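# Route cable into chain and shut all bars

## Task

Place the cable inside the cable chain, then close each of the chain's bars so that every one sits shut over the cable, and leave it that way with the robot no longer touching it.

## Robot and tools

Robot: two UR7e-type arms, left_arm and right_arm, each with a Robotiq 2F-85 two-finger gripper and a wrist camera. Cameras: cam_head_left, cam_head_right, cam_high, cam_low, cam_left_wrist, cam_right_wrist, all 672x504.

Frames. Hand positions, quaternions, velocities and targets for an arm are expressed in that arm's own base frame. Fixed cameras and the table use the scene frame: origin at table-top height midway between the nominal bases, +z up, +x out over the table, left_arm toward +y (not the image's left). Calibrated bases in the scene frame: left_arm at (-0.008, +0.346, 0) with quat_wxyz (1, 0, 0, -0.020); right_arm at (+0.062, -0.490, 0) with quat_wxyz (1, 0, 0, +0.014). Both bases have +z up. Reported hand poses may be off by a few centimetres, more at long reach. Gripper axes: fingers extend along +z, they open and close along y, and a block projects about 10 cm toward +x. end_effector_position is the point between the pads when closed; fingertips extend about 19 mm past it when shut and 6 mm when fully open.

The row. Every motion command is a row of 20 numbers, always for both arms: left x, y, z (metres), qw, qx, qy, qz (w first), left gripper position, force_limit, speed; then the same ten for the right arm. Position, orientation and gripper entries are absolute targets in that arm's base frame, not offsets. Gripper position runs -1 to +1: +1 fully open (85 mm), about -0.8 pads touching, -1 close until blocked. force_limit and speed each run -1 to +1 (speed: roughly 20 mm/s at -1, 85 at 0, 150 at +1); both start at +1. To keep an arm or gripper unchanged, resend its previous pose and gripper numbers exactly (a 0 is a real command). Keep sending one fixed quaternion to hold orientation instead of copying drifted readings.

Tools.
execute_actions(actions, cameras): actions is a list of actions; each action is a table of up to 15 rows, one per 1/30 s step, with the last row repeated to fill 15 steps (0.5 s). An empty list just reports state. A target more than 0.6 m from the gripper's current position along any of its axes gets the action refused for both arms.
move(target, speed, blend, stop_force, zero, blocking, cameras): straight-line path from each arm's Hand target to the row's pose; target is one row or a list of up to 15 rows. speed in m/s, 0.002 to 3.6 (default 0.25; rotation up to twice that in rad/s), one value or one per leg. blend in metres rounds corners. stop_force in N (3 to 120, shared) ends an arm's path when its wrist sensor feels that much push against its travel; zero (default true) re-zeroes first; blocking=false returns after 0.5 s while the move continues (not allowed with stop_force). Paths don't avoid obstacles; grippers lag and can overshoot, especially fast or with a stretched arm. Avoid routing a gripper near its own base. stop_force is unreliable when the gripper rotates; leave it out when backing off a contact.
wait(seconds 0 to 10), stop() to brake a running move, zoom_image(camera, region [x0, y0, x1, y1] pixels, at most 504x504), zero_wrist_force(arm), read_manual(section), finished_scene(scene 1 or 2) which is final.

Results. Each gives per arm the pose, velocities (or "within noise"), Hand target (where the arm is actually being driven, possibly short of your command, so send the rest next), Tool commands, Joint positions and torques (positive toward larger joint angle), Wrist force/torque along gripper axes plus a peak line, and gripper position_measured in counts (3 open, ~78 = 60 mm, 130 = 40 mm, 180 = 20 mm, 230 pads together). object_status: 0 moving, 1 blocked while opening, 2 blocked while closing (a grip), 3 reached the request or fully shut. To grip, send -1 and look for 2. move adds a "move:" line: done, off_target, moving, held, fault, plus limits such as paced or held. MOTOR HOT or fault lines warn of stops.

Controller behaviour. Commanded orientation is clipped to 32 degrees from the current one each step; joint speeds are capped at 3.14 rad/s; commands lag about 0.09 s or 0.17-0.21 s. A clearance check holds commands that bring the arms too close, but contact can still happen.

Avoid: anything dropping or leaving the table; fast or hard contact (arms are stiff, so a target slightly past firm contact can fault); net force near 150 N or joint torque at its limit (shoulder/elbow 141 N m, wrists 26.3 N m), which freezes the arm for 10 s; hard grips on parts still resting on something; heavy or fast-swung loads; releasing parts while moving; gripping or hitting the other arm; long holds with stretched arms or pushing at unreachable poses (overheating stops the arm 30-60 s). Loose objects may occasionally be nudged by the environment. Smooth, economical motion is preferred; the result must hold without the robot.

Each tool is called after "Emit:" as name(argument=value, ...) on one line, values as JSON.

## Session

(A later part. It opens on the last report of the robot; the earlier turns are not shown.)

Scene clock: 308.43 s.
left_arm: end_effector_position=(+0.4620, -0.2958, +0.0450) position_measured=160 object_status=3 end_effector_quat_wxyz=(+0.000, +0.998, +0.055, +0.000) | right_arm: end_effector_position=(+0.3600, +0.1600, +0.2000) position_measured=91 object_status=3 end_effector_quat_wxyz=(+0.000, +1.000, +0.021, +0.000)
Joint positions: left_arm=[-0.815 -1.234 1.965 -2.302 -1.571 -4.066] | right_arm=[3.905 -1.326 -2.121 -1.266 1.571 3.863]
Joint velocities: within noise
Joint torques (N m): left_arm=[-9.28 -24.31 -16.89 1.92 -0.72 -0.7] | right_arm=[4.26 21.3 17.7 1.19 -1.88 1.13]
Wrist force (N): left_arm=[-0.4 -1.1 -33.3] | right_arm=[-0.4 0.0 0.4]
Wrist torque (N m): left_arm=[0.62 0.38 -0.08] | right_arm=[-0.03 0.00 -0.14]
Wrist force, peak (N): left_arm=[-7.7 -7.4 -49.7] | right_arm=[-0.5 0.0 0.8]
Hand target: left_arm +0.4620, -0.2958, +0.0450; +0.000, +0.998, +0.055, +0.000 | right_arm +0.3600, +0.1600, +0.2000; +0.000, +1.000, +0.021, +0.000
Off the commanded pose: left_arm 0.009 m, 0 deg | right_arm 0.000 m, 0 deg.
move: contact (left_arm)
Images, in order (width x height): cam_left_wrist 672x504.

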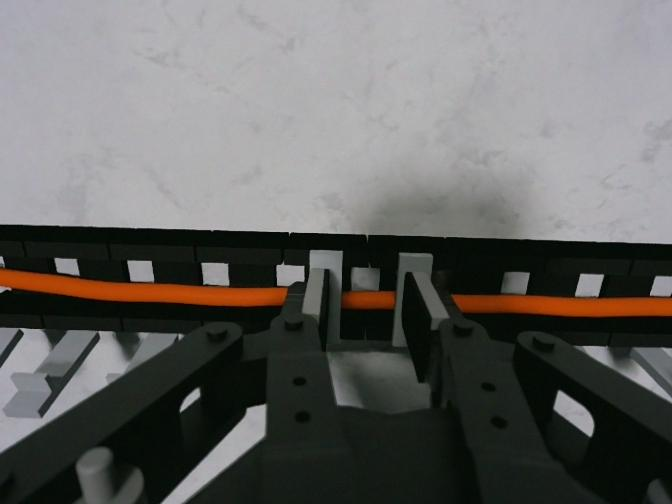

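Emit:
move(target=[[0.4620, -0.2958, 0.09, 0, 0.9985, 0.0549, 0, -0.25, -0.6, 0, 0.36, 0.16, 0.2, 0, 0.9998, 0.0209, 0, 0.3, -0.6, -1]], speed=[0.08], cameras=["cam_left_wrist", "cam_head_left"])

Emit:
zoom_image(camera="cam_left_wrist", region=[150, 100, 550, 400])

Emit:
zoom_image(camera="cam_head_left", region=[290, 205, 430, 275])

Scene clock: 311.43 s.
left_arm: end_effector_position=(+0.4620, -0.2958, +0.0899) position_measured=160 object_status=3 end_effector_quat_wxyz=(+0.000, +0.998, +0.055, +0.000) end_effector_velocity=(+0.000, +0.000, +0.001) end_effector_angular_velocity=(+0.001, +0.000, -0.001) | right_arm: end_effector_position=(+0.3600, +0.1600, +0.2000) position_measured=91 object_status=3 end_effector_quat_wxyz=(+0.000, +1.000, +0.021, +0.000)
Joint positions: left_arm=[-0.815 -1.305 1.918 -2.184 -1.571 -4.066] | right_arm=[3.905 -1.326 -2.121 -1.266 1.571 3.863]
Joint velocities: left_arm=[-0.001 -0.003 -0.001 0.005 0 0.001] | right_arm=[within noise]
Joint torques (N m): left_arm=[4.66 -40.73 -32.63 -0.72 0.07 -0.38] | right_arm=[4.64 20.86 18.81 1.29 -1.54 1.01]
Wrist force (N): left_arm=[0.1 1.9 0.0] | right_arm=[-0.4 -0.1 0.6]
Wrist torque (N m): left_arm=[0.49 0.35 -0.07] | right_arm=[-0.05 0.01 -0.13]
Wrist force, peak (N): left_arm=[-0.3 -1.0 -32.9] | right_arm=[-0.6 0.1 0.7]
Hand target: left_arm +0.4620, -0.2958, +0.0900; +0.000, +0.998, +0.055, +0.000 | right_arm +0.3600, +0.1600, +0.2000; +0.000, +1.000, +0.021, +0.000
Off the commanded pose: left_arm 0.000 m, 0 deg | right_arm 0.000 m, 0 deg.
move: done
Images, in order (width x height): cam_head_left 672x504, cam_left_wrist 672x504.

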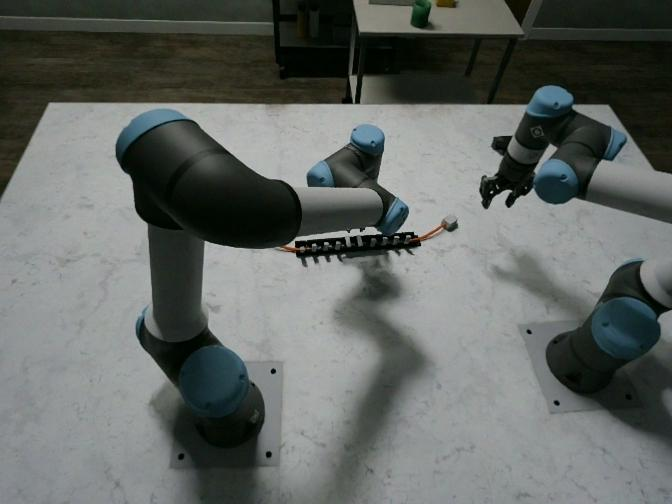

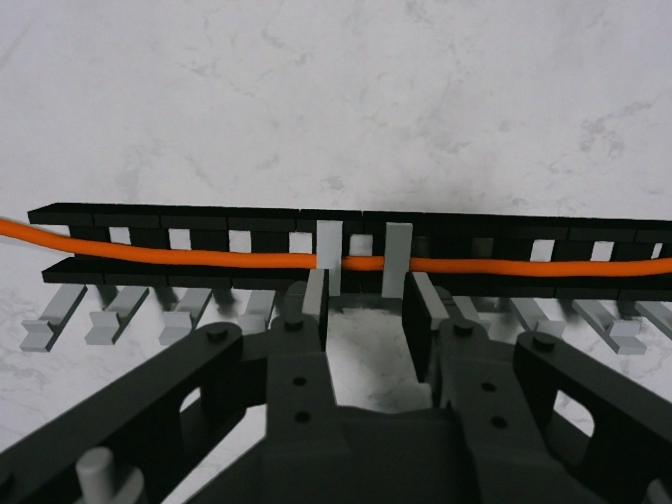

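Scaled by 1.260 from the camera's 672x504 image, which has a finer 960x720 frame.

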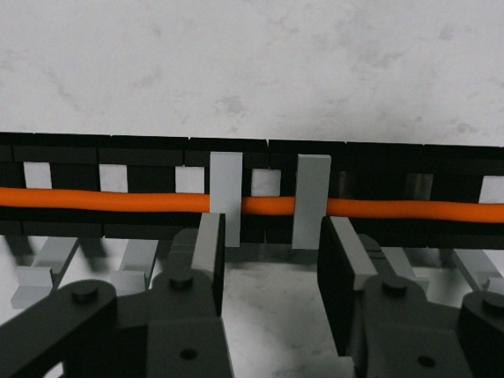

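Scaled by 3.600 from the camera's 672x504 image, which has a finer 960x720 frame.

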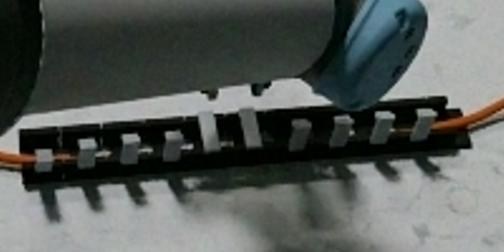

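Emit:
zoom_image(camera="cam_head_left", region=[325, 225, 385, 265])

Emit:
zoom_image(camera="cam_left_wrist", region=[260, 180, 460, 320])

Emit:
execute_actions(actions=[], cameras=["cam_low","cam_high","cam_head_right"])

Scaled by 8.400 from the camera's 672x504 image, which has a finer 960x720 frame.

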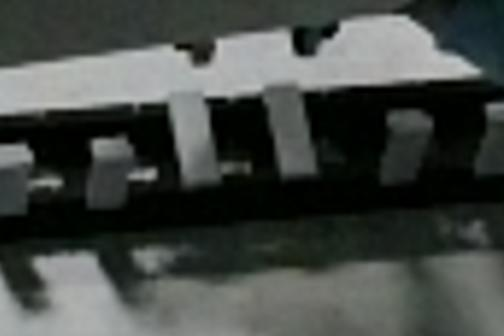

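Scaled by 2.520 from the camera's 672x504 image, which has a finer 960x720 frame.

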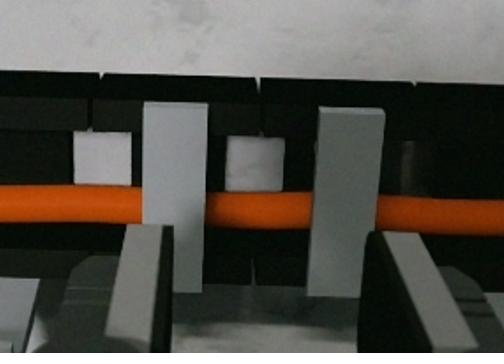

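Scene clock: 317.67 s.
left_arm: end_effector_position=(+0.4620, -0.2958, +0.0900) position_measured=160 object_status=3 end_effector_quat_wxyz=(+0.000, +0.998, +0.055, +0.000) | right_arm: end_effector_position=(+0.3600, +0.1600, +0.2000) position_measured=91 object_status=3 end_effector_quat_wxyz=(+0.000, +1.000, +0.021, +0.000)
Joint positions: left_arm=[-0.815 -1.305 1.918 -2.184 -1.571 -4.066] | right_arm=[3.905 -1.326 -2.121 -1.266 1.571 3.863]
Joint velocities: within noise
Joint torques (N m): left_arm=[9.66 -40 -27.32 -1.38 -0.07 -0.77] | right_arm=[3.4 21.09 18.89 1.37 -1.77 1.02]
Wrist force (N): left_arm=[0.3 1.9 0.4] | right_arm=[-0.4 0.1 0.6]
Wrist torque (N m): left_arm=[0.49 0.32 -0.06] | right_arm=[-0.02 0.01 -0.13]
Wrist force, peak (N): left_arm=[0.3 2.0 0.3] | right_arm=[-0.6 0.1 0.7]
Hand target: left_arm +0.4620, -0.2958, +0.0900; +0.000, +0.998, +0.055, +0.000 | right_arm +0.3600, +0.1600, +0.2000; +0.000, +1.000, +0.021, +0.000
Tool commands: left_gripper/position=-0.25 left_gripper/force_limit=-0.6 left_gripper/speed=+0.0 right_gripper/position=+0.3 right_gripper/force_limit=-0.6 right_gripper/speed=-1.0
Off the commanded pose: left_arm 0.000 m, 0 deg | right_arm 0.000 m, 0 deg.
Images, in order (width x height): cam_head_right 672x504, cam_high 672x504, cam_low 672x504.

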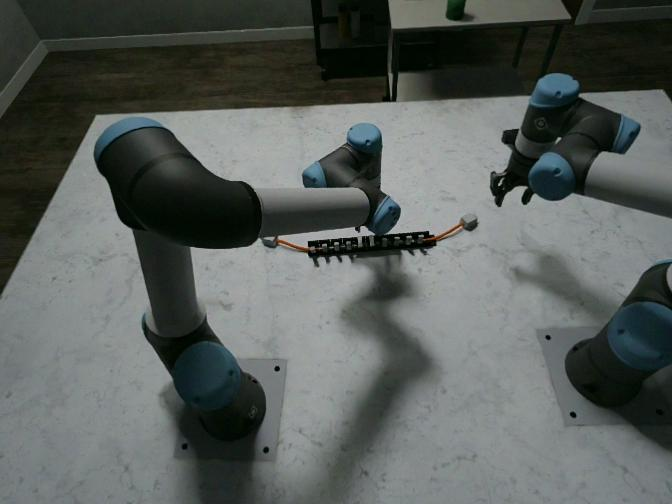

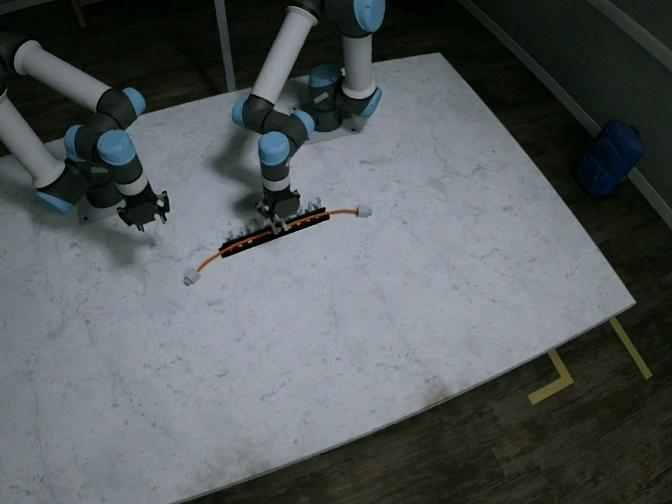

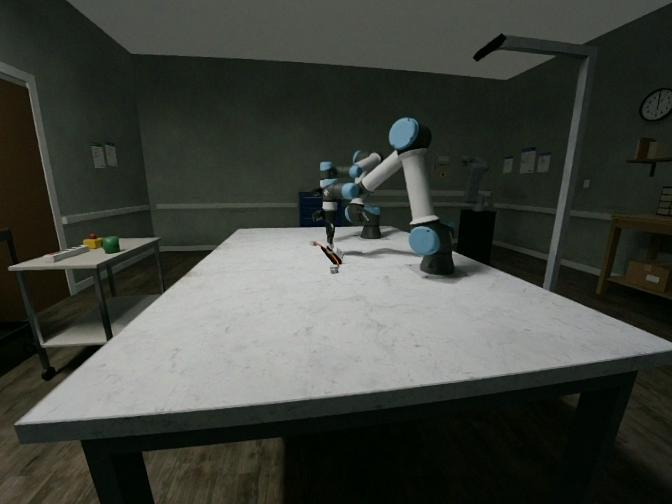

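Emit:
move(target=[[0.4620, -0.2958, 0.09, 0, 0.9985, 0.0549, 0, -0.25, -0.6, 0, 0.4026, 0.2668, 0.11, -0.2818, 0.6588, -0.6328, -0.2933, 0.3, -0.6, -1]], speed=[0.4], cameras=["cam_right_wrist", "cam_high"])

Scene clock: 334.93 s.
left_arm: end_effector_position=(+0.4620, -0.2958, +0.0900) position_measured=160 object_status=3 end_effector_quat_wxyz=(+0.000, +0.998, +0.055, +0.000) | right_arm: end_effector_position=(+0.4026, +0.2668, +0.1100) position_measured=91 object_status=3 end_effector_quat_wxyz=(-0.282, +0.659, -0.633, -0.293)
Joint positions: left_arm=[-0.815 -1.305 1.918 -2.184 -1.571 -4.066] | right_arm=[3.65 -1.822 -2.353 -0.073 2.296 5.359]
Joint velocities: within noise
Joint torques (N m): left_arm=[10.12 -37.87 -19.74 -1.09 0.18 -0.77] | right_arm=[6.75 15.38 5.77 4.87 -0.97 1.49]
Wrist force (N): left_arm=[0.6 1.7 0.2] | right_arm=[-1.6 -0.7 0.3]
Wrist torque (N m): left_arm=[0.46 0.28 -0.07] | right_arm=[-0.05 0.41 -0.24]
Wrist force, peak (N): left_arm=[0.4 2.0 0.2] | right_arm=[-1.8 -0.8 0.4]
Hand target: left_arm +0.4620, -0.2958, +0.0900; +0.000, +0.998, +0.055, +0.000 | right_arm +0.4026, +0.2668, +0.1100; -0.282, +0.659, -0.633, -0.293
Off the commanded pose: left_arm 0.000 m, 0 deg | right_arm 0.000 m, 0 deg.
move: done
Images, in order (width x height): cam_high 672x504, cam_right_wrist 672x504.

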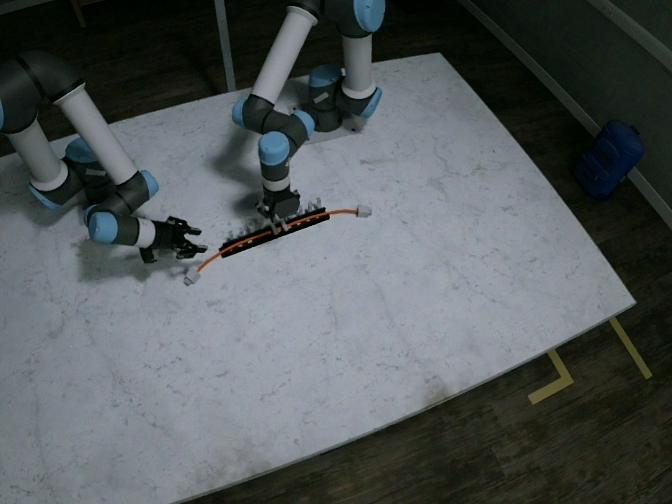

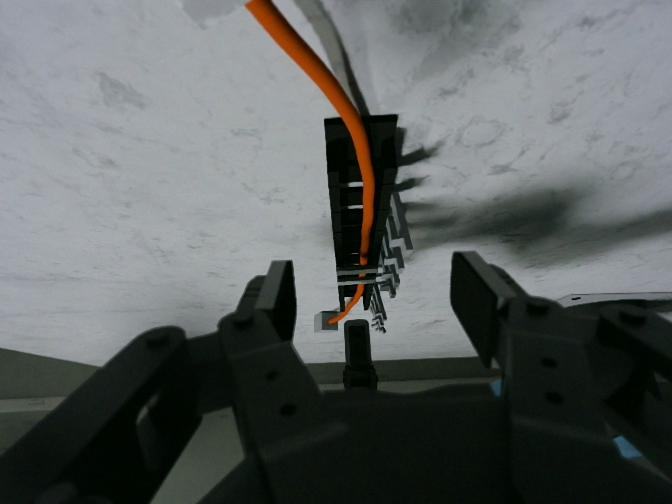

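Emit:
zoom_image(camera="cam_right_wrist", region=[310, 170, 430, 340])

Emit:
zoom_image(camera="cam_right_wrist", region=[325, 250, 395, 300])

Scaled by 2.965 from the camera's 672x504 image, which has a finer 960x720 frame.

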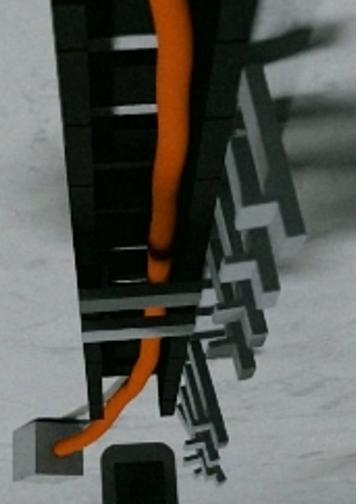

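Scaled by 7.200 from the camera's 672x504 image, which has a finer 960x720 frame.

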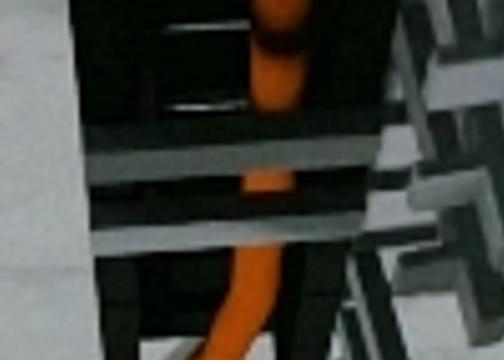

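Emit:
move(target=[[0.3983, -0.2390, 0.09, 0, 0.9985, 0.0549, 0, -0.25, -0.6, 0, 0.4026, 0.2668, 0.11, -0.2818, 0.6588, -0.6328, -0.2933, 0.3, -0.6, -1], [0.3983, -0.2390, 0.0606, 0, 0.9985, 0.0549, 0, -0.25, -0.6, 0, 0.4026, 0.2668, 0.11, -0.2818, 0.6588, -0.6328, -0.2933, 0.3, -0.6, -1]], speed=[0.15, 0.08], cameras=["cam_left_wrist"])

Emit:
zoom_image(camera="cam_left_wrist", region=[150, 100, 550, 400])

Scene clock: 345.03 s.
left_arm: end_effector_position=(+0.3983, -0.2390, +0.0607) position_measured=160 object_status=3 end_effector_quat_wxyz=(+0.000, +0.998, +0.055, +0.000) | right_arm: end_effector_position=(+0.4026, +0.2668, +0.1100) position_measured=91 object_status=3 end_effector_quat_wxyz=(-0.282, +0.659, -0.633, -0.293)
Joint positions: left_arm=[-0.832 -1.436 2.181 -2.316 -1.571 -4.083] | right_arm=[3.65 -1.822 -2.353 -0.073 2.296 5.359]
Joint velocities: within noise
Joint torques (N m): left_arm=[-10.36 -12.83 -14.95 -5.33 2.52 -1.26] | right_arm=[6.45 15.81 8.04 4.33 -0.85 1.09]
Wrist force (N): left_arm=[0.2 1.9 0.1] | right_arm=[-1.6 -0.7 0.3]
Wrist torque (N m): left_arm=[0.53 0.33 -0.06] | right_arm=[-0.04 0.41 -0.24]
Wrist force, peak (N): left_arm=[1.0 2.4 0.7] | right_arm=[-1.9 -0.8 0.4]
Hand target: left_arm +0.3983, -0.2390, +0.0606; +0.000, +0.998, +0.055, +0.000 | right_arm +0.4026, +0.2668, +0.1100; -0.282, +0.659, -0.633, -0.293
Off the commanded pose: left_arm 0.000 m, 0 deg | right_arm 0.000 m, 0 deg.
move: done
Images, in order (width x height): cam_left_wrist 672x504.

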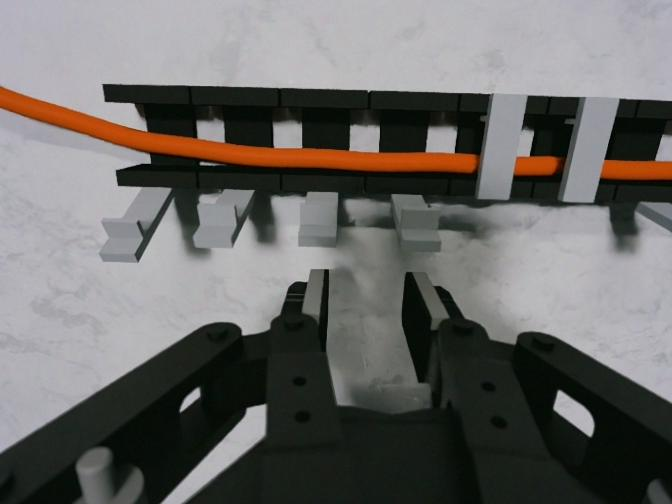

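Scaled by 1.260 from the camera's 672x504 image, which has a finer 960x720 frame.

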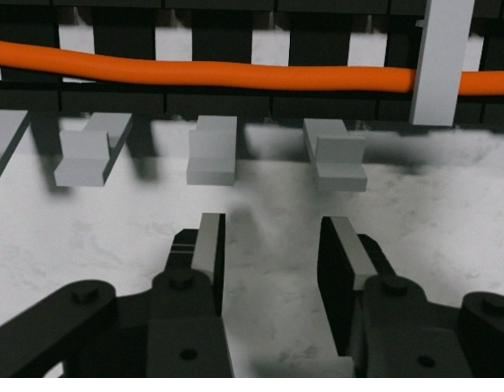

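Emit:
move(target=[[0.4470, -0.2336, 0.0606, 0, 0.9985, 0.0549, 0, -0.25, -0.6, 0, 0.4026, 0.2668, 0.11, -0.2818, 0.6588, -0.6328, -0.2933, 0.3, -0.6, -1], [0.4549, -0.2328, 0.0486, 0, 0.9985, 0.0549, 0, -0.25, -0.6, 0, 0.4026, 0.2668, 0.11, -0.2818, 0.6588, -0.6328, -0.2933, 0.3, -0.6, -1], [0.4549, -0.2328, 0.039, 0, 0.9985, 0.0549, 0, -0.25, -0.6, 0, 0.4026, 0.2668, 0.11, -0.2818, 0.6588, -0.6328, -0.2933, 0.3, -0.6, -1]], speed=[0.05, 0.04, 0.006], stop_force=25, cameras=["cam_left_wrist", "cam_right_wrist"])

Emit:
zoom_image(camera="cam_right_wrist", region=[310, 170, 430, 340])

Scene clock: 351.53 s.
left_arm: end_effector_position=(+0.4550, -0.2329, +0.0460) position_measured=160 object_status=3 end_effector_quat_wxyz=(+0.000, +0.998, +0.055, +0.000) | right_arm: end_effector_position=(+0.4026, +0.2668, +0.1100) position_measured=91 object_status=3 end_effector_quat_wxyz=(-0.282, +0.659, -0.633, -0.293)
Joint positions: left_arm=[-0.737 -1.31 2.071 -2.331 -1.571 -3.988] | right_arm=[3.65 -1.822 -2.353 -0.073 2.296 5.359]
Joint velocities: within noise
Joint torques (N m): left_arm=[5.2 -32.91 -21.94 0.83 -1.72 0.2] | right_arm=[5.92 16.59 14.15 3.54 -0.52 0.91]
Wrist force (N): left_arm=[3.1 1.9 -12.3] | right_arm=[-1.6 -0.7 0.1]
Wrist torque (N m): left_arm=[0.44 0.46 -0.08] | right_arm=[-0.04 0.41 -0.24]
Wrist force, peak (N): left_arm=[-5.0 -4.3 -33.1] | right_arm=[-2.0 -0.7 0.4]
Hand target: left_arm +0.4550, -0.2329, +0.0460; +0.000, +0.998, +0.055, +0.000 | right_arm +0.4026, +0.2668, +0.1100; -0.282, +0.659, -0.633, -0.293
Off the commanded pose: left_arm 0.007 m, 0 deg | right_arm 0.000 m, 0 deg.
move: contact (left_arm); path passed 2 of 3 targets
Images, in order (width x height): cam_left_wrist 672x504, cam_right_wrist 672x504.

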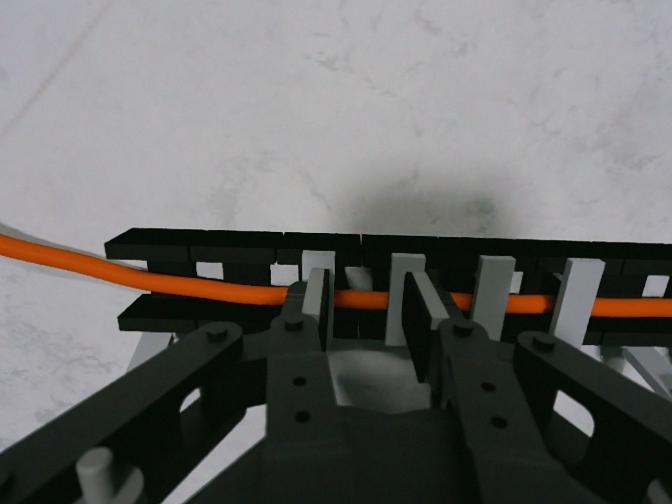

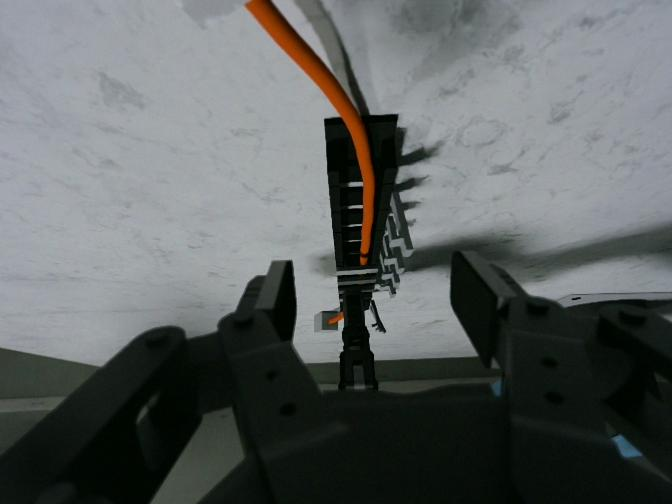

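Scaled by 2.965 from the camera's 672x504 image, which has a finer 960x720 frame.

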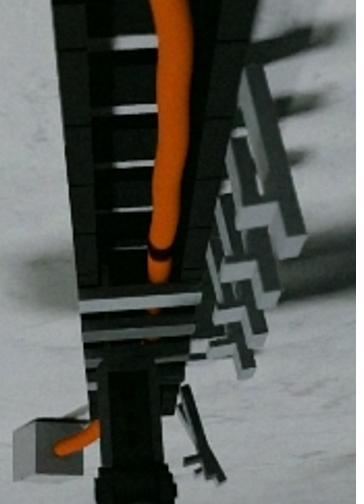

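Emit:
move(target=[[0.4550, -0.2329, 0.039, 0, 0.9985, 0.0549, 0, -0.25, -0.6, 0, 0.4026, 0.2668, 0.11, -0.2818, 0.6588, -0.6328, -0.2933, 0.3, -0.6, -1]], speed=[0.004], stop_force=35, zero=false, cameras=[])

Emit:
move(target=[[0.4550, -0.2329, 0.09, 0, 0.9985, 0.0549, 0, -0.25, -0.6, 0, 0.4026, 0.2668, 0.11, -0.2818, 0.6588, -0.6328, -0.2933, 0.3, -0.6, -1]], speed=[0.12], cameras=["cam_left_wrist", "cam_right_wrist"])

Emit:
zoom_image(camera="cam_right_wrist", region=[310, 230, 410, 340])

Scene clock: 355.43 s.
left_arm: end_effector_position=(+0.4550, -0.2329, +0.0450) position_measured=160 object_status=3 end_effector_quat_wxyz=(+0.000, +0.998, +0.055, +0.000) | right_arm: end_effector_position=(+0.4026, +0.2668, +0.1100) position_measured=91 object_status=3 end_effector_quat_wxyz=(-0.282, +0.659, -0.633, -0.293)
Joint positions: left_arm=[-0.737 -1.309 2.072 -2.334 -1.571 -3.988] | right_arm=[3.65 -1.822 -2.353 -0.073 2.296 5.359]
Joint velocities: within noise
Joint torques (N m): left_arm=[-7.21 -21.26 -13.43 1.87 -1.47 -0.69] | right_arm=[5.46 17.1 16.59 2.82 -0.28 1.24]
Wrist force (N): left_arm=[-1.4 -1.6 -33.7] | right_arm=[-1.4 -0.7 0.4]
Wrist torque (N m): left_arm=[0.66 0.38 -0.09] | right_arm=[-0.05 0.40 -0.24]
Wrist force, peak (N): left_arm=[-7.3 -5.5 -45.9] | right_arm=[-1.8 -0.9 0.3]
Hand target: left_arm +0.4550, -0.2329, +0.0450; +0.000, +0.998, +0.055, +0.000 | right_arm +0.4026, +0.2668, +0.1100; -0.282, +0.659, -0.633, -0.293
Off the commanded pose: left_arm 0.006 m, 0 deg | right_arm 0.000 m, 0 deg.
move: contact (left_arm)
No camera images: "cameras" was empty.

Scene clock: 356.50 s.
left_arm: end_effector_position=(+0.4550, -0.2329, +0.0899) position_measured=160 object_status=3 end_effector_quat_wxyz=(+0.000, +0.998, +0.055, +0.000) | right_arm: end_effector_position=(+0.4026, +0.2668, +0.1100) position_measured=91 object_status=3 end_effector_quat_wxyz=(-0.282, +0.659, -0.633, -0.293)
Joint positions: left_arm=[-0.737 -1.385 2.022 -2.208 -1.571 -3.988] | right_arm=[3.65 -1.822 -2.353 -0.073 2.296 5.359]
Joint velocities: within noise
Joint torques (N m): left_arm=[7.84 -38.52 -31.42 -0.96 -0.85 -0.95] | right_arm=[5.75 17.52 17.31 2.9 -0.39 0.98]
Wrist force (N): left_arm=[0.4 1.6 0.4] | right_arm=[-1.6 -0.7 0.2]
Wrist torque (N m): left_arm=[0.46 0.31 -0.10] | right_arm=[-0.05 0.42 -0.24]
Wrist force, peak (N): left_arm=[-0.6 -1.3 -34.5] | right_arm=[-1.9 -0.8 0.3]
Hand target: left_arm +0.4550, -0.2329, +0.0900; +0.000, +0.998, +0.055, +0.000 | right_arm +0.4026, +0.2668, +0.1100; -0.282, +0.659, -0.633, -0.293
Off the commanded pose: left_arm 0.000 m, 0 deg | right_arm 0.000 m, 0 deg.
move: done
Images, in order (width x height): cam_left_wrist 672x504, cam_right_wrist 672x504.

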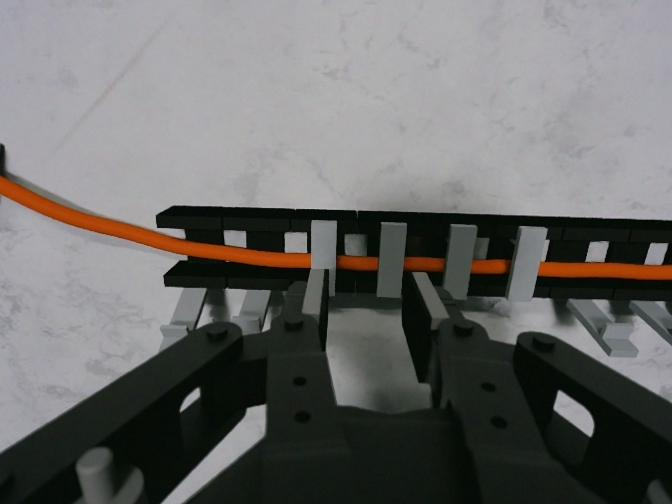

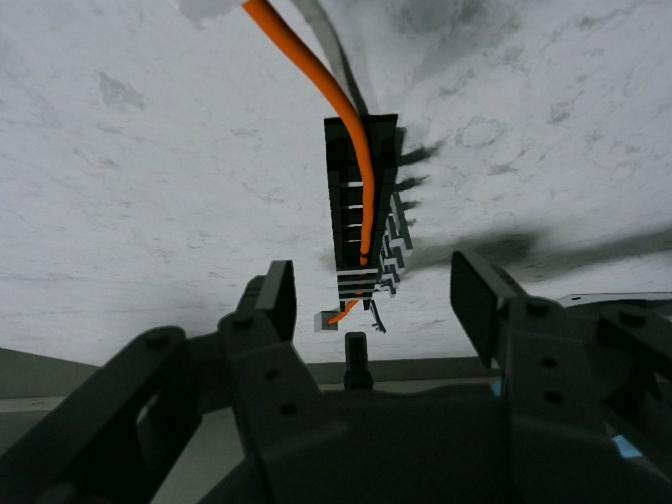

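Scaled by 4.582 from the camera's 672x504 image, which has a finer 960x720 frame.

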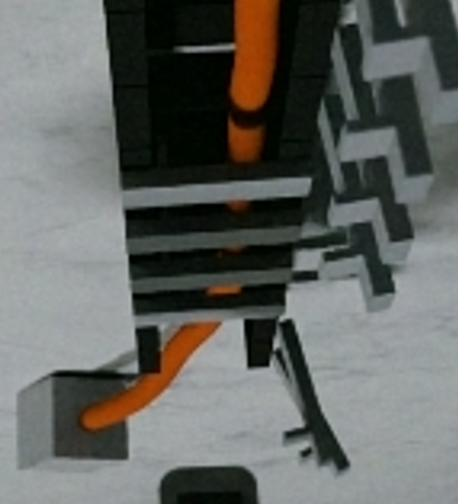

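Emit:
move(target=[[0.3912, -0.1760, 0.09, 0, 0.9985, 0.0549, 0, -0.25, -0.6, 0, 0.4026, 0.2668, 0.11, -0.2818, 0.6588, -0.6328, -0.2933, 0.3, -0.6, -1], [0.3912, -0.1760, 0.0606, 0, 0.9985, 0.0549, 0, -0.25, -0.6, 0, 0.4026, 0.2668, 0.11, -0.2818, 0.6588, -0.6328, -0.2933, 0.3, -0.6, -1]], speed=[0.15, 0.08], cameras=["cam_left_wrist"])

Scene clock: 360.30 s.
left_arm: end_effector_position=(+0.3912, -0.1760, +0.0607) position_measured=160 object_status=3 end_effector_quat_wxyz=(+0.000, +0.998, +0.055, +0.000) end_effector_velocity=(+0.000, -0.001, -0.001) end_effector_angular_velocity=(-0.002, -0.001, +0.000) | right_arm: end_effector_position=(+0.4026, +0.2668, +0.1100) position_measured=91 object_status=3 end_effector_quat_wxyz=(-0.282, +0.659, -0.633, -0.293)
Joint positions: left_arm=[-0.739 -1.517 2.274 -2.327 -1.571 -3.99] | right_arm=[3.65 -1.822 -2.353 -0.073 2.296 5.359]
Joint velocities: left_arm=[0 0.002 0.001 -0.005 -0.001 0] | right_arm=[within noise]
Joint torques (N m): left_arm=[-4.54 -7.13 -14.45 -5.22 2.4 -0.16] | right_arm=[5.21 19.15 21.15 2.12 -0.06 0.94]
Wrist force (N): left_arm=[0.1 1.5 0.1] | right_arm=[-1.5 -0.8 0.4]
Wrist torque (N m): left_arm=[0.47 0.35 -0.12] | right_arm=[-0.06 0.42 -0.24]
Wrist force, peak (N): left_arm=[1.1 2.4 0.5] | right_arm=[-1.9 -0.7 0.3]
Hand target: left_arm +0.3912, -0.1760, +0.0606; +0.000, +0.998, +0.055, +0.000 | right_arm +0.4026, +0.2668, +0.1100; -0.282, +0.659, -0.633, -0.293
Off the commanded pose: left_arm 0.000 m, 0 deg | right_arm 0.000 m, 0 deg.
move: done
Images, in order (width x height): cam_left_wrist 672x504.

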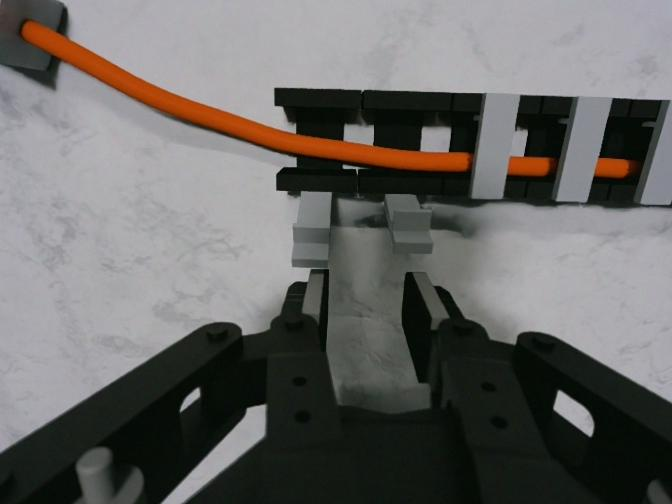

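Emit:
move(target=[[0.4397, -0.1688, 0.0606, 0, 0.9985, 0.0549, 0, -0.25, -0.6, 0, 0.4026, 0.2668, 0.11, -0.2818, 0.6588, -0.6328, -0.2933, 0.3, -0.6, -1], [0.4476, -0.1680, 0.0476, 0, 0.9985, 0.0549, 0, -0.25, -0.6, 0, 0.4026, 0.2668, 0.11, -0.2818, 0.6588, -0.6328, -0.2933, 0.3, -0.6, -1], [0.4476, -0.1680, 0.039, 0, 0.9985, 0.0549, 0, -0.25, -0.6, 0, 0.4026, 0.2668, 0.11, -0.2818, 0.6588, -0.6328, -0.2933, 0.3, -0.6, -1]], speed=[0.05, 0.04, 0.005], stop_force=32, cameras=["cam_left_wrist"])

Scene clock: 367.07 s.
left_arm: end_effector_position=(+0.4476, -0.1680, +0.0450) position_measured=160 object_status=3 end_effector_quat_wxyz=(+0.000, +0.998, +0.055, +0.000) | right_arm: end_effector_position=(+0.4026, +0.2668, +0.1100) position_measured=91 object_status=3 end_effector_quat_wxyz=(-0.282, +0.659, -0.633, -0.293)
Joint positions: left_arm=[-0.642 -1.376 2.162 -2.357 -1.571 -3.893] | right_arm=[3.65 -1.822 -2.353 -0.073 2.296 5.359]
Joint velocities: within noise
Joint torques (N m): left_arm=[7.18 -23.23 -17.73 1.79 -1.65 0.73] | right_arm=[4.26 18.67 20.75 1.48 0.11 0.89]
Wrist force (N): left_arm=[1.4 0.4 -26.3] | right_arm=[-1.6 -0.6 0.3]
Wrist torque (N m): left_arm=[0.52 0.44 -0.03] | right_arm=[-0.03 0.42 -0.24]
Wrist force, peak (N): left_arm=[-8.1 -4.3 -45.2] | right_arm=[-1.9 -0.7 0.4]
Hand target: left_arm +0.4476, -0.1680, +0.0450; +0.000, +0.998, +0.055, +0.000 | right_arm +0.4026, +0.2668, +0.1100; -0.282, +0.659, -0.633, -0.293
Off the commanded pose: left_arm 0.006 m, 0 deg | right_arm 0.000 m, 0 deg.
move: contact (left_arm); path passed 2 of 3 targets
Images, in order (width x height): cam_left_wrist 672x504.

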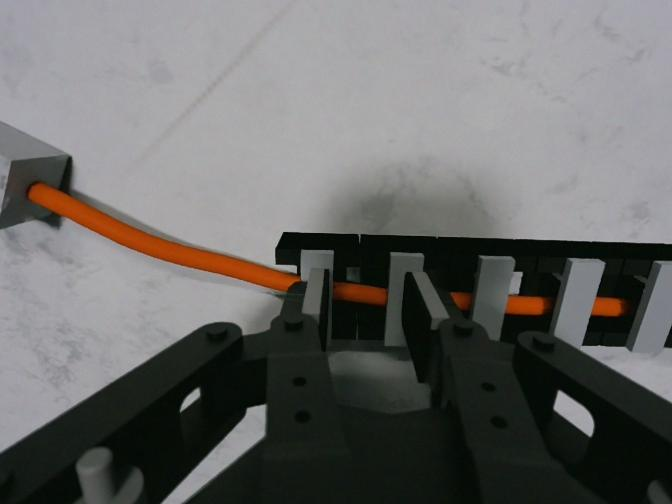

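Emit:
move(target=[[0.4476, -0.1680, 0.09, 0, 0.9985, 0.0549, 0, -0.25, -0.6, 0, 0.4026, 0.2668, 0.11, -0.2818, 0.6588, -0.6328, -0.2933, 0.3, -0.6, -1], [0.4125, -0.3650, 0.09, 0, 0.9985, 0.0549, 0, -0.25, -0.6, 0, 0.4026, 0.2668, 0.11, -0.2818, 0.6588, -0.6328, -0.2933, 0.3, -0.6, -1], [0.4125, -0.3650, 0.0606, 0, 0.9985, 0.0549, 0, -0.25, -0.6, 0, 0.4026, 0.2668, 0.11, -0.2818, 0.6588, -0.6328, -0.2933, 0.3, -0.6, -1]], speed=[0.12, 0.2, 0.08], cameras=["cam_left_wrist","cam_right_wrist"])

Emit:
zoom_image(camera="cam_right_wrist", region=[310, 230, 410, 340])

Scene clock: 372.30 s.
left_arm: end_effector_position=(+0.4125, -0.3650, +0.0607) position_measured=160 object_status=3 end_effector_quat_wxyz=(+0.000, +0.998, +0.055, +0.000) | right_arm: end_effector_position=(+0.4026, +0.2668, +0.1100) position_measured=91 object_status=3 end_effector_quat_wxyz=(-0.282, +0.659, -0.633, -0.293)
Joint positions: left_arm=[-0.969 -1.256 1.943 -2.258 -1.571 -4.22] | right_arm=[3.65 -1.822 -2.353 -0.073 2.296 5.359]
Joint velocities: within noise
Joint torques (N m): left_arm=[-9.94 -20.28 -14.79 -5.23 2.52 -1.42] | right_arm=[4.71 20.09 20.98 1.64 0.42 0.99]
Wrist force (N): left_arm=[0.1 1.3 0.4] | right_arm=[-1.7 -0.9 0.3]
Wrist torque (N m): left_arm=[0.42 0.33 -0.09] | right_arm=[-0.07 0.43 -0.24]
Wrist force, peak (N): left_arm=[1.4 0.3 -25.8] | right_arm=[-1.7 -0.9 0.3]
Hand target: left_arm +0.4125, -0.3650, +0.0606; +0.000, +0.998, +0.055, +0.000 | right_arm +0.4026, +0.2668, +0.1100; -0.282, +0.659, -0.633, -0.293
Off the commanded pose: left_arm 0.000 m, 0 deg | right_arm 0.000 m, 0 deg.
move: done
Images, in order (width x height): cam_left_wrist 672x504, cam_right_wrist 672x504.

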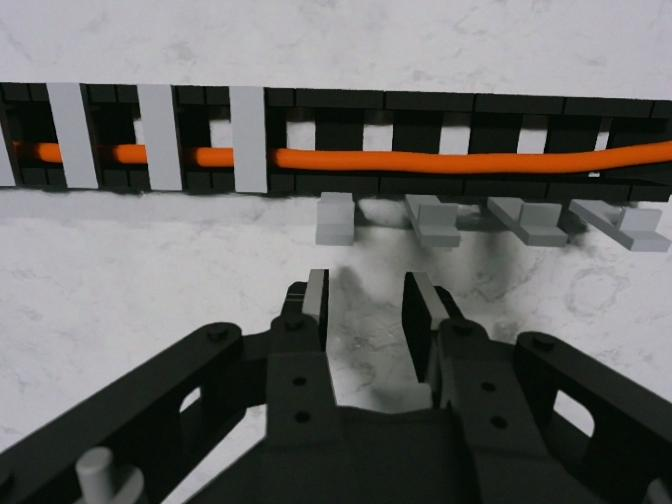

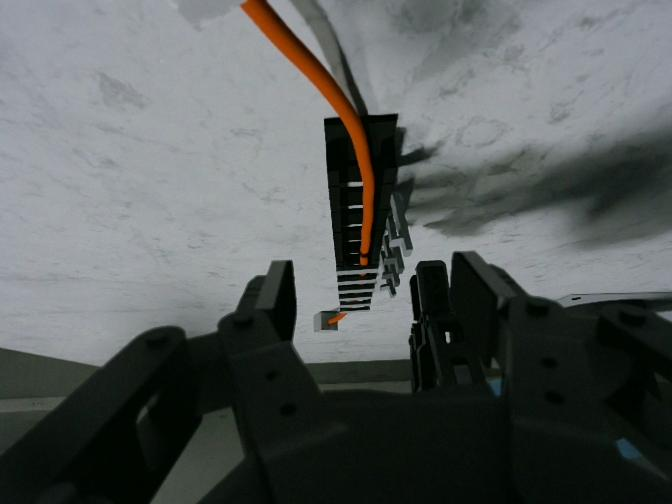

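Scaled by 4.582 from the camera's 672x504 image, which has a finer 960x720 frame.

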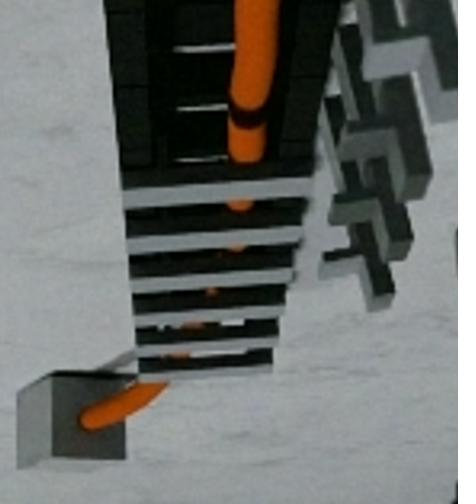

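Emit:
move(target=[[0.4131, -0.3700, 0.0606, 0, 0.9985, 0.0549, 0, -0.25, -0.6, 0, 0.4026, 0.2668, 0.11, -0.2818, 0.6588, -0.6328, -0.2933, 0.3, -0.6, -1], [0.4618, -0.3646, 0.0606, 0, 0.9985, 0.0549, 0, -0.25, -0.6, 0, 0.4026, 0.2668, 0.11, -0.2818, 0.6588, -0.6328, -0.2933, 0.3, -0.6, -1], [0.4697, -0.3638, 0.0476, 0, 0.9985, 0.0549, 0, -0.25, -0.6, 0, 0.4026, 0.2668, 0.11, -0.2818, 0.6588, -0.6328, -0.2933, 0.3, -0.6, -1], [0.4697, -0.3638, 0.039, 0, 0.9985, 0.0549, 0, -0.25, -0.6, 0, 0.4026, 0.2668, 0.11, -0.2818, 0.6588, -0.6328, -0.2933, 0.3, -0.6, -1]], speed=[0.04, 0.05, 0.04, 0.005], stop_force=32, cameras=["cam_left_wrist"])

Scene clock: 379.47 s.
left_arm: end_effector_position=(+0.4697, -0.3639, +0.0452) position_measured=160 object_status=3 end_effector_quat_wxyz=(+0.000, +0.998, +0.055, +0.000) | right_arm: end_effector_position=(+0.4026, +0.2668, +0.1100) position_measured=91 object_status=3 end_effector_quat_wxyz=(-0.282, +0.659, -0.633, -0.293)
Joint positions: left_arm=[-0.885 -1.146 1.829 -2.254 -1.571 -4.137] | right_arm=[3.65 -1.822 -2.353 -0.073 2.296 5.359]
Joint velocities: within noise
Joint torques (N m): left_arm=[9.08 -29.42 -17.52 2 -1.76 0.99] | right_arm=[3.07 21.37 18.92 1.67 0.66 0.69]
Wrist force (N): left_arm=[-0.4 -0.8 -29.4] | right_arm=[-1.8 -0.9 0.2]
Wrist torque (N m): left_arm=[0.39 0.43 -0.11] | right_arm=[-0.07 0.45 -0.24]
Wrist force, peak (N): left_arm=[-5.5 -5.2 -42.8] | right_arm=[-1.9 -0.8 0.4]
Hand target: left_arm +0.4697, -0.3639, +0.0452; +0.000, +0.998, +0.055, +0.000 | right_arm +0.4026, +0.2668, +0.1100; -0.282, +0.659, -0.633, -0.293
Off the commanded pose: left_arm 0.006 m, 0 deg | right_arm 0.000 m, 0 deg.
move: contact (left_arm); path passed 3 of 4 targets
Images, in order (width x height): cam_left_wrist 672x504.

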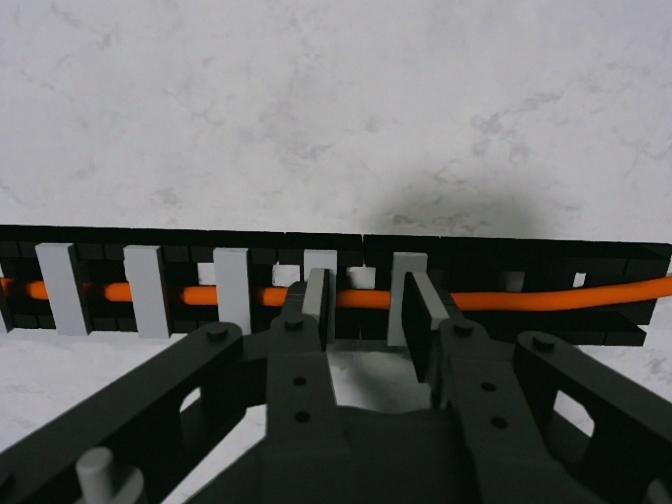

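Emit:
move(target=[[0.4697, -0.3639, 0.09, 0, 0.9985, 0.0549, 0, -0.25, -0.6, 0, 0.4046, 0.2168, 0.15, -0.2818, 0.6588, -0.6328, -0.2933, 0.3, -0.6, -1], [0.4207, -0.4376, 0.09, 0, 0.9985, 0.0549, 0, -0.25, -0.6, 0, 0.4066, 0.1668, 0.19, -0.2818, 0.6588, -0.6328, -0.2933, 0.3, -0.6, -1], [0.4207, -0.4376, 0.0606, 0, 0.9985, 0.0549, 0, -0.25, -0.6, 0, 0.4066, 0.1668, 0.19, -0.2818, 0.6588, -0.6328, -0.2933, 0.3, -0.6, -1]], speed=[0.12, 0.2, 0.08], cameras=["cam_left_wrist","cam_right_wrist"])

Emit:
zoom_image(camera="cam_right_wrist", region=[290, 130, 430, 270])

Scene clock: 385.53 s.
left_arm: end_effector_position=(+0.4207, -0.4376, +0.0608) position_measured=160 object_status=3 end_effector_quat_wxyz=(+0.000, +0.998, +0.055, +0.000) end_effector_velocity=(+0.000, -0.001, -0.002) end_effector_angular_velocity=(+0.000, +0.000, -0.001) | right_arm: end_effector_position=(+0.4066, +0.1668, +0.1900) position_measured=91 object_status=3 end_effector_quat_wxyz=(-0.282, +0.659, -0.633, -0.293)
Joint positions: left_arm=[-1.026 -1.144 1.776 -2.202 -1.571 -4.278] | right_arm=[3.411 -1.557 -2.276 -0.633 2.38 5.048]
Joint velocities: left_arm=[-0.001 0.004 0.001 -0.005 0 0] | right_arm=[within noise]
Joint torques (N m): left_arm=[-10.56 -26.39 -15.04 -5.42 2.63 -1.46] | right_arm=[-7.4 29.62 27.25 0.82 3.08 -1.27]
Wrist force (N): left_arm=[-0.3 1.2 0.5] | right_arm=[-1.8 -0.9 -0.3]
Wrist torque (N m): left_arm=[0.41 0.42 -0.07] | right_arm=[-0.05 0.36 -0.24]
Wrist force, peak (N): left_arm=[-0.1 -0.7 -30.1] | right_arm=[-2.1 -0.9 -0.1]
Hand target: left_arm +0.4207, -0.4376, +0.0606; +0.000, +0.998, +0.055, +0.000 | right_arm +0.4066, +0.1668, +0.1900; -0.282, +0.659, -0.633, -0.293
Off the commanded pose: left_arm 0.000 m, 0 deg | right_arm 0.000 m, 0 deg.
move: done
Images, in order (width x height): cam_left_wrist 672x504, cam_right_wrist 672x504.

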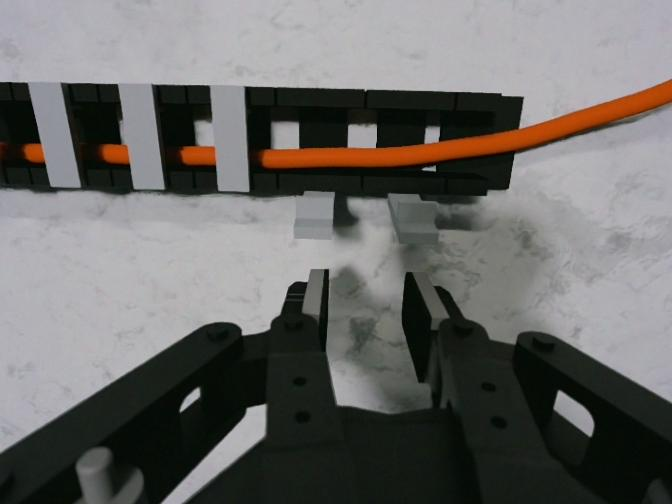

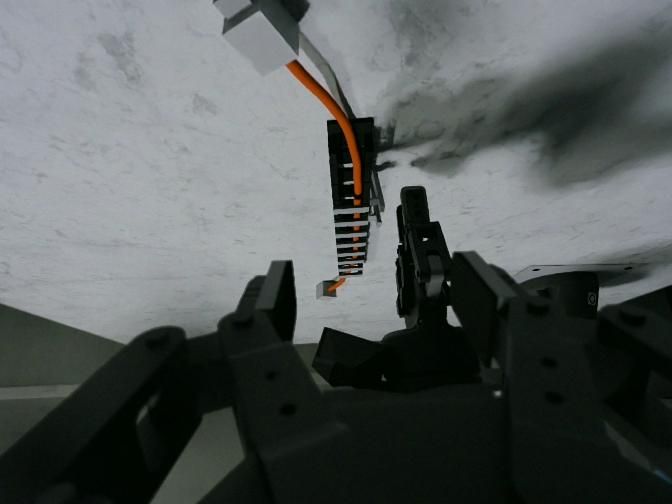

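Scaled by 3.600 from the camera's 672x504 image, which has a finer 960x720 frame.

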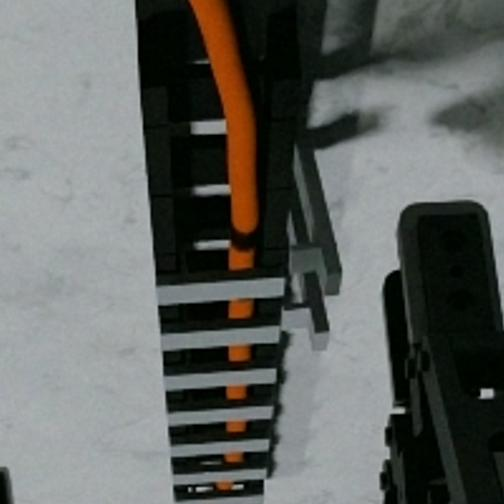

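Emit:
move(target=[[0.4694, -0.4322, 0.0606, 0, 0.9985, 0.0549, 0, -0.25, -0.6, 0, 0.4066, 0.1668, 0.19, -0.2818, 0.6588, -0.6328, -0.2933, 0.3, -0.6, -1], [0.4773, -0.4314, 0.0476, 0, 0.9985, 0.0549, 0, -0.25, -0.6, 0, 0.4066, 0.1668, 0.19, -0.2818, 0.6588, -0.6328, -0.2933, 0.3, -0.6, -1], [0.4773, -0.4314, 0.039, 0, 0.9985, 0.0549, 0, -0.25, -0.6, 0, 0.4066, 0.1668, 0.19, -0.2818, 0.6588, -0.6328, -0.2933, 0.3, -0.6, -1]], speed=[0.05, 0.04, 0.005], stop_force=32, cameras=["cam_left_wrist"])

Scene clock: 390.80 s.
left_arm: end_effector_position=(+0.4773, -0.4315, +0.0452) position_measured=160 object_status=3 end_effector_quat_wxyz=(+0.000, +0.998, +0.055, +0.000) | right_arm: end_effector_position=(+0.4066, +0.1668, +0.1900) position_measured=91 object_status=3 end_effector_quat_wxyz=(-0.282, +0.659, -0.633, -0.293)
Joint positions: left_arm=[-0.944 -1.05 1.674 -2.195 -1.571 -4.195] | right_arm=[3.411 -1.557 -2.276 -0.633 2.38 5.047]
Joint velocities: within noise
Joint torques (N m): left_arm=[8.95 -30.39 -17.26 1.79 -1.27 0.94] | right_arm=[-7.16 28.08 21.68 1.28 3.12 -1.09]
Wrist force (N): left_arm=[-1.1 -1.7 -30.8] | right_arm=[-1.5 -0.8 -0.3]
Wrist torque (N m): left_arm=[0.36 0.40 -0.14] | right_arm=[-0.04 0.33 -0.25]
Wrist force, peak (N): left_arm=[-5.2 -6.1 -42.2] | right_arm=[-1.9 -0.8 -0.4]
Hand target: left_arm +0.4773, -0.4315, +0.0452; +0.000, +0.998, +0.055, +0.000 | right_arm +0.4066, +0.1668, +0.1900; -0.282, +0.659, -0.633, -0.293
Off the commanded pose: left_arm 0.006 m, 0 deg | right_arm 0.000 m, 0 deg.
move: contact (left_arm); path passed 2 of 3 targets
Images, in order (width x height): cam_left_wrist 672x504.

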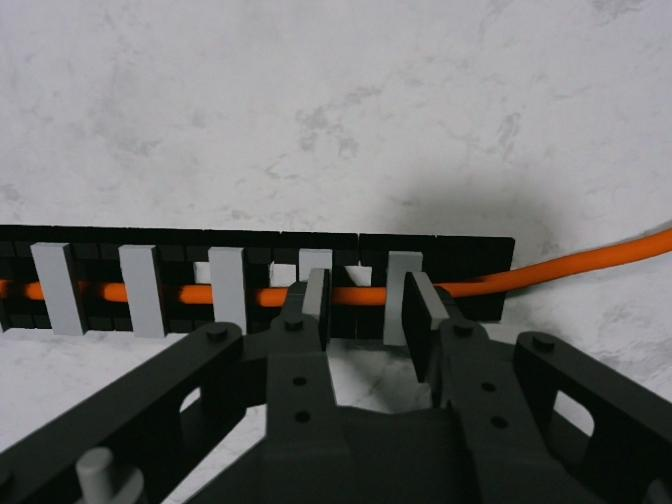

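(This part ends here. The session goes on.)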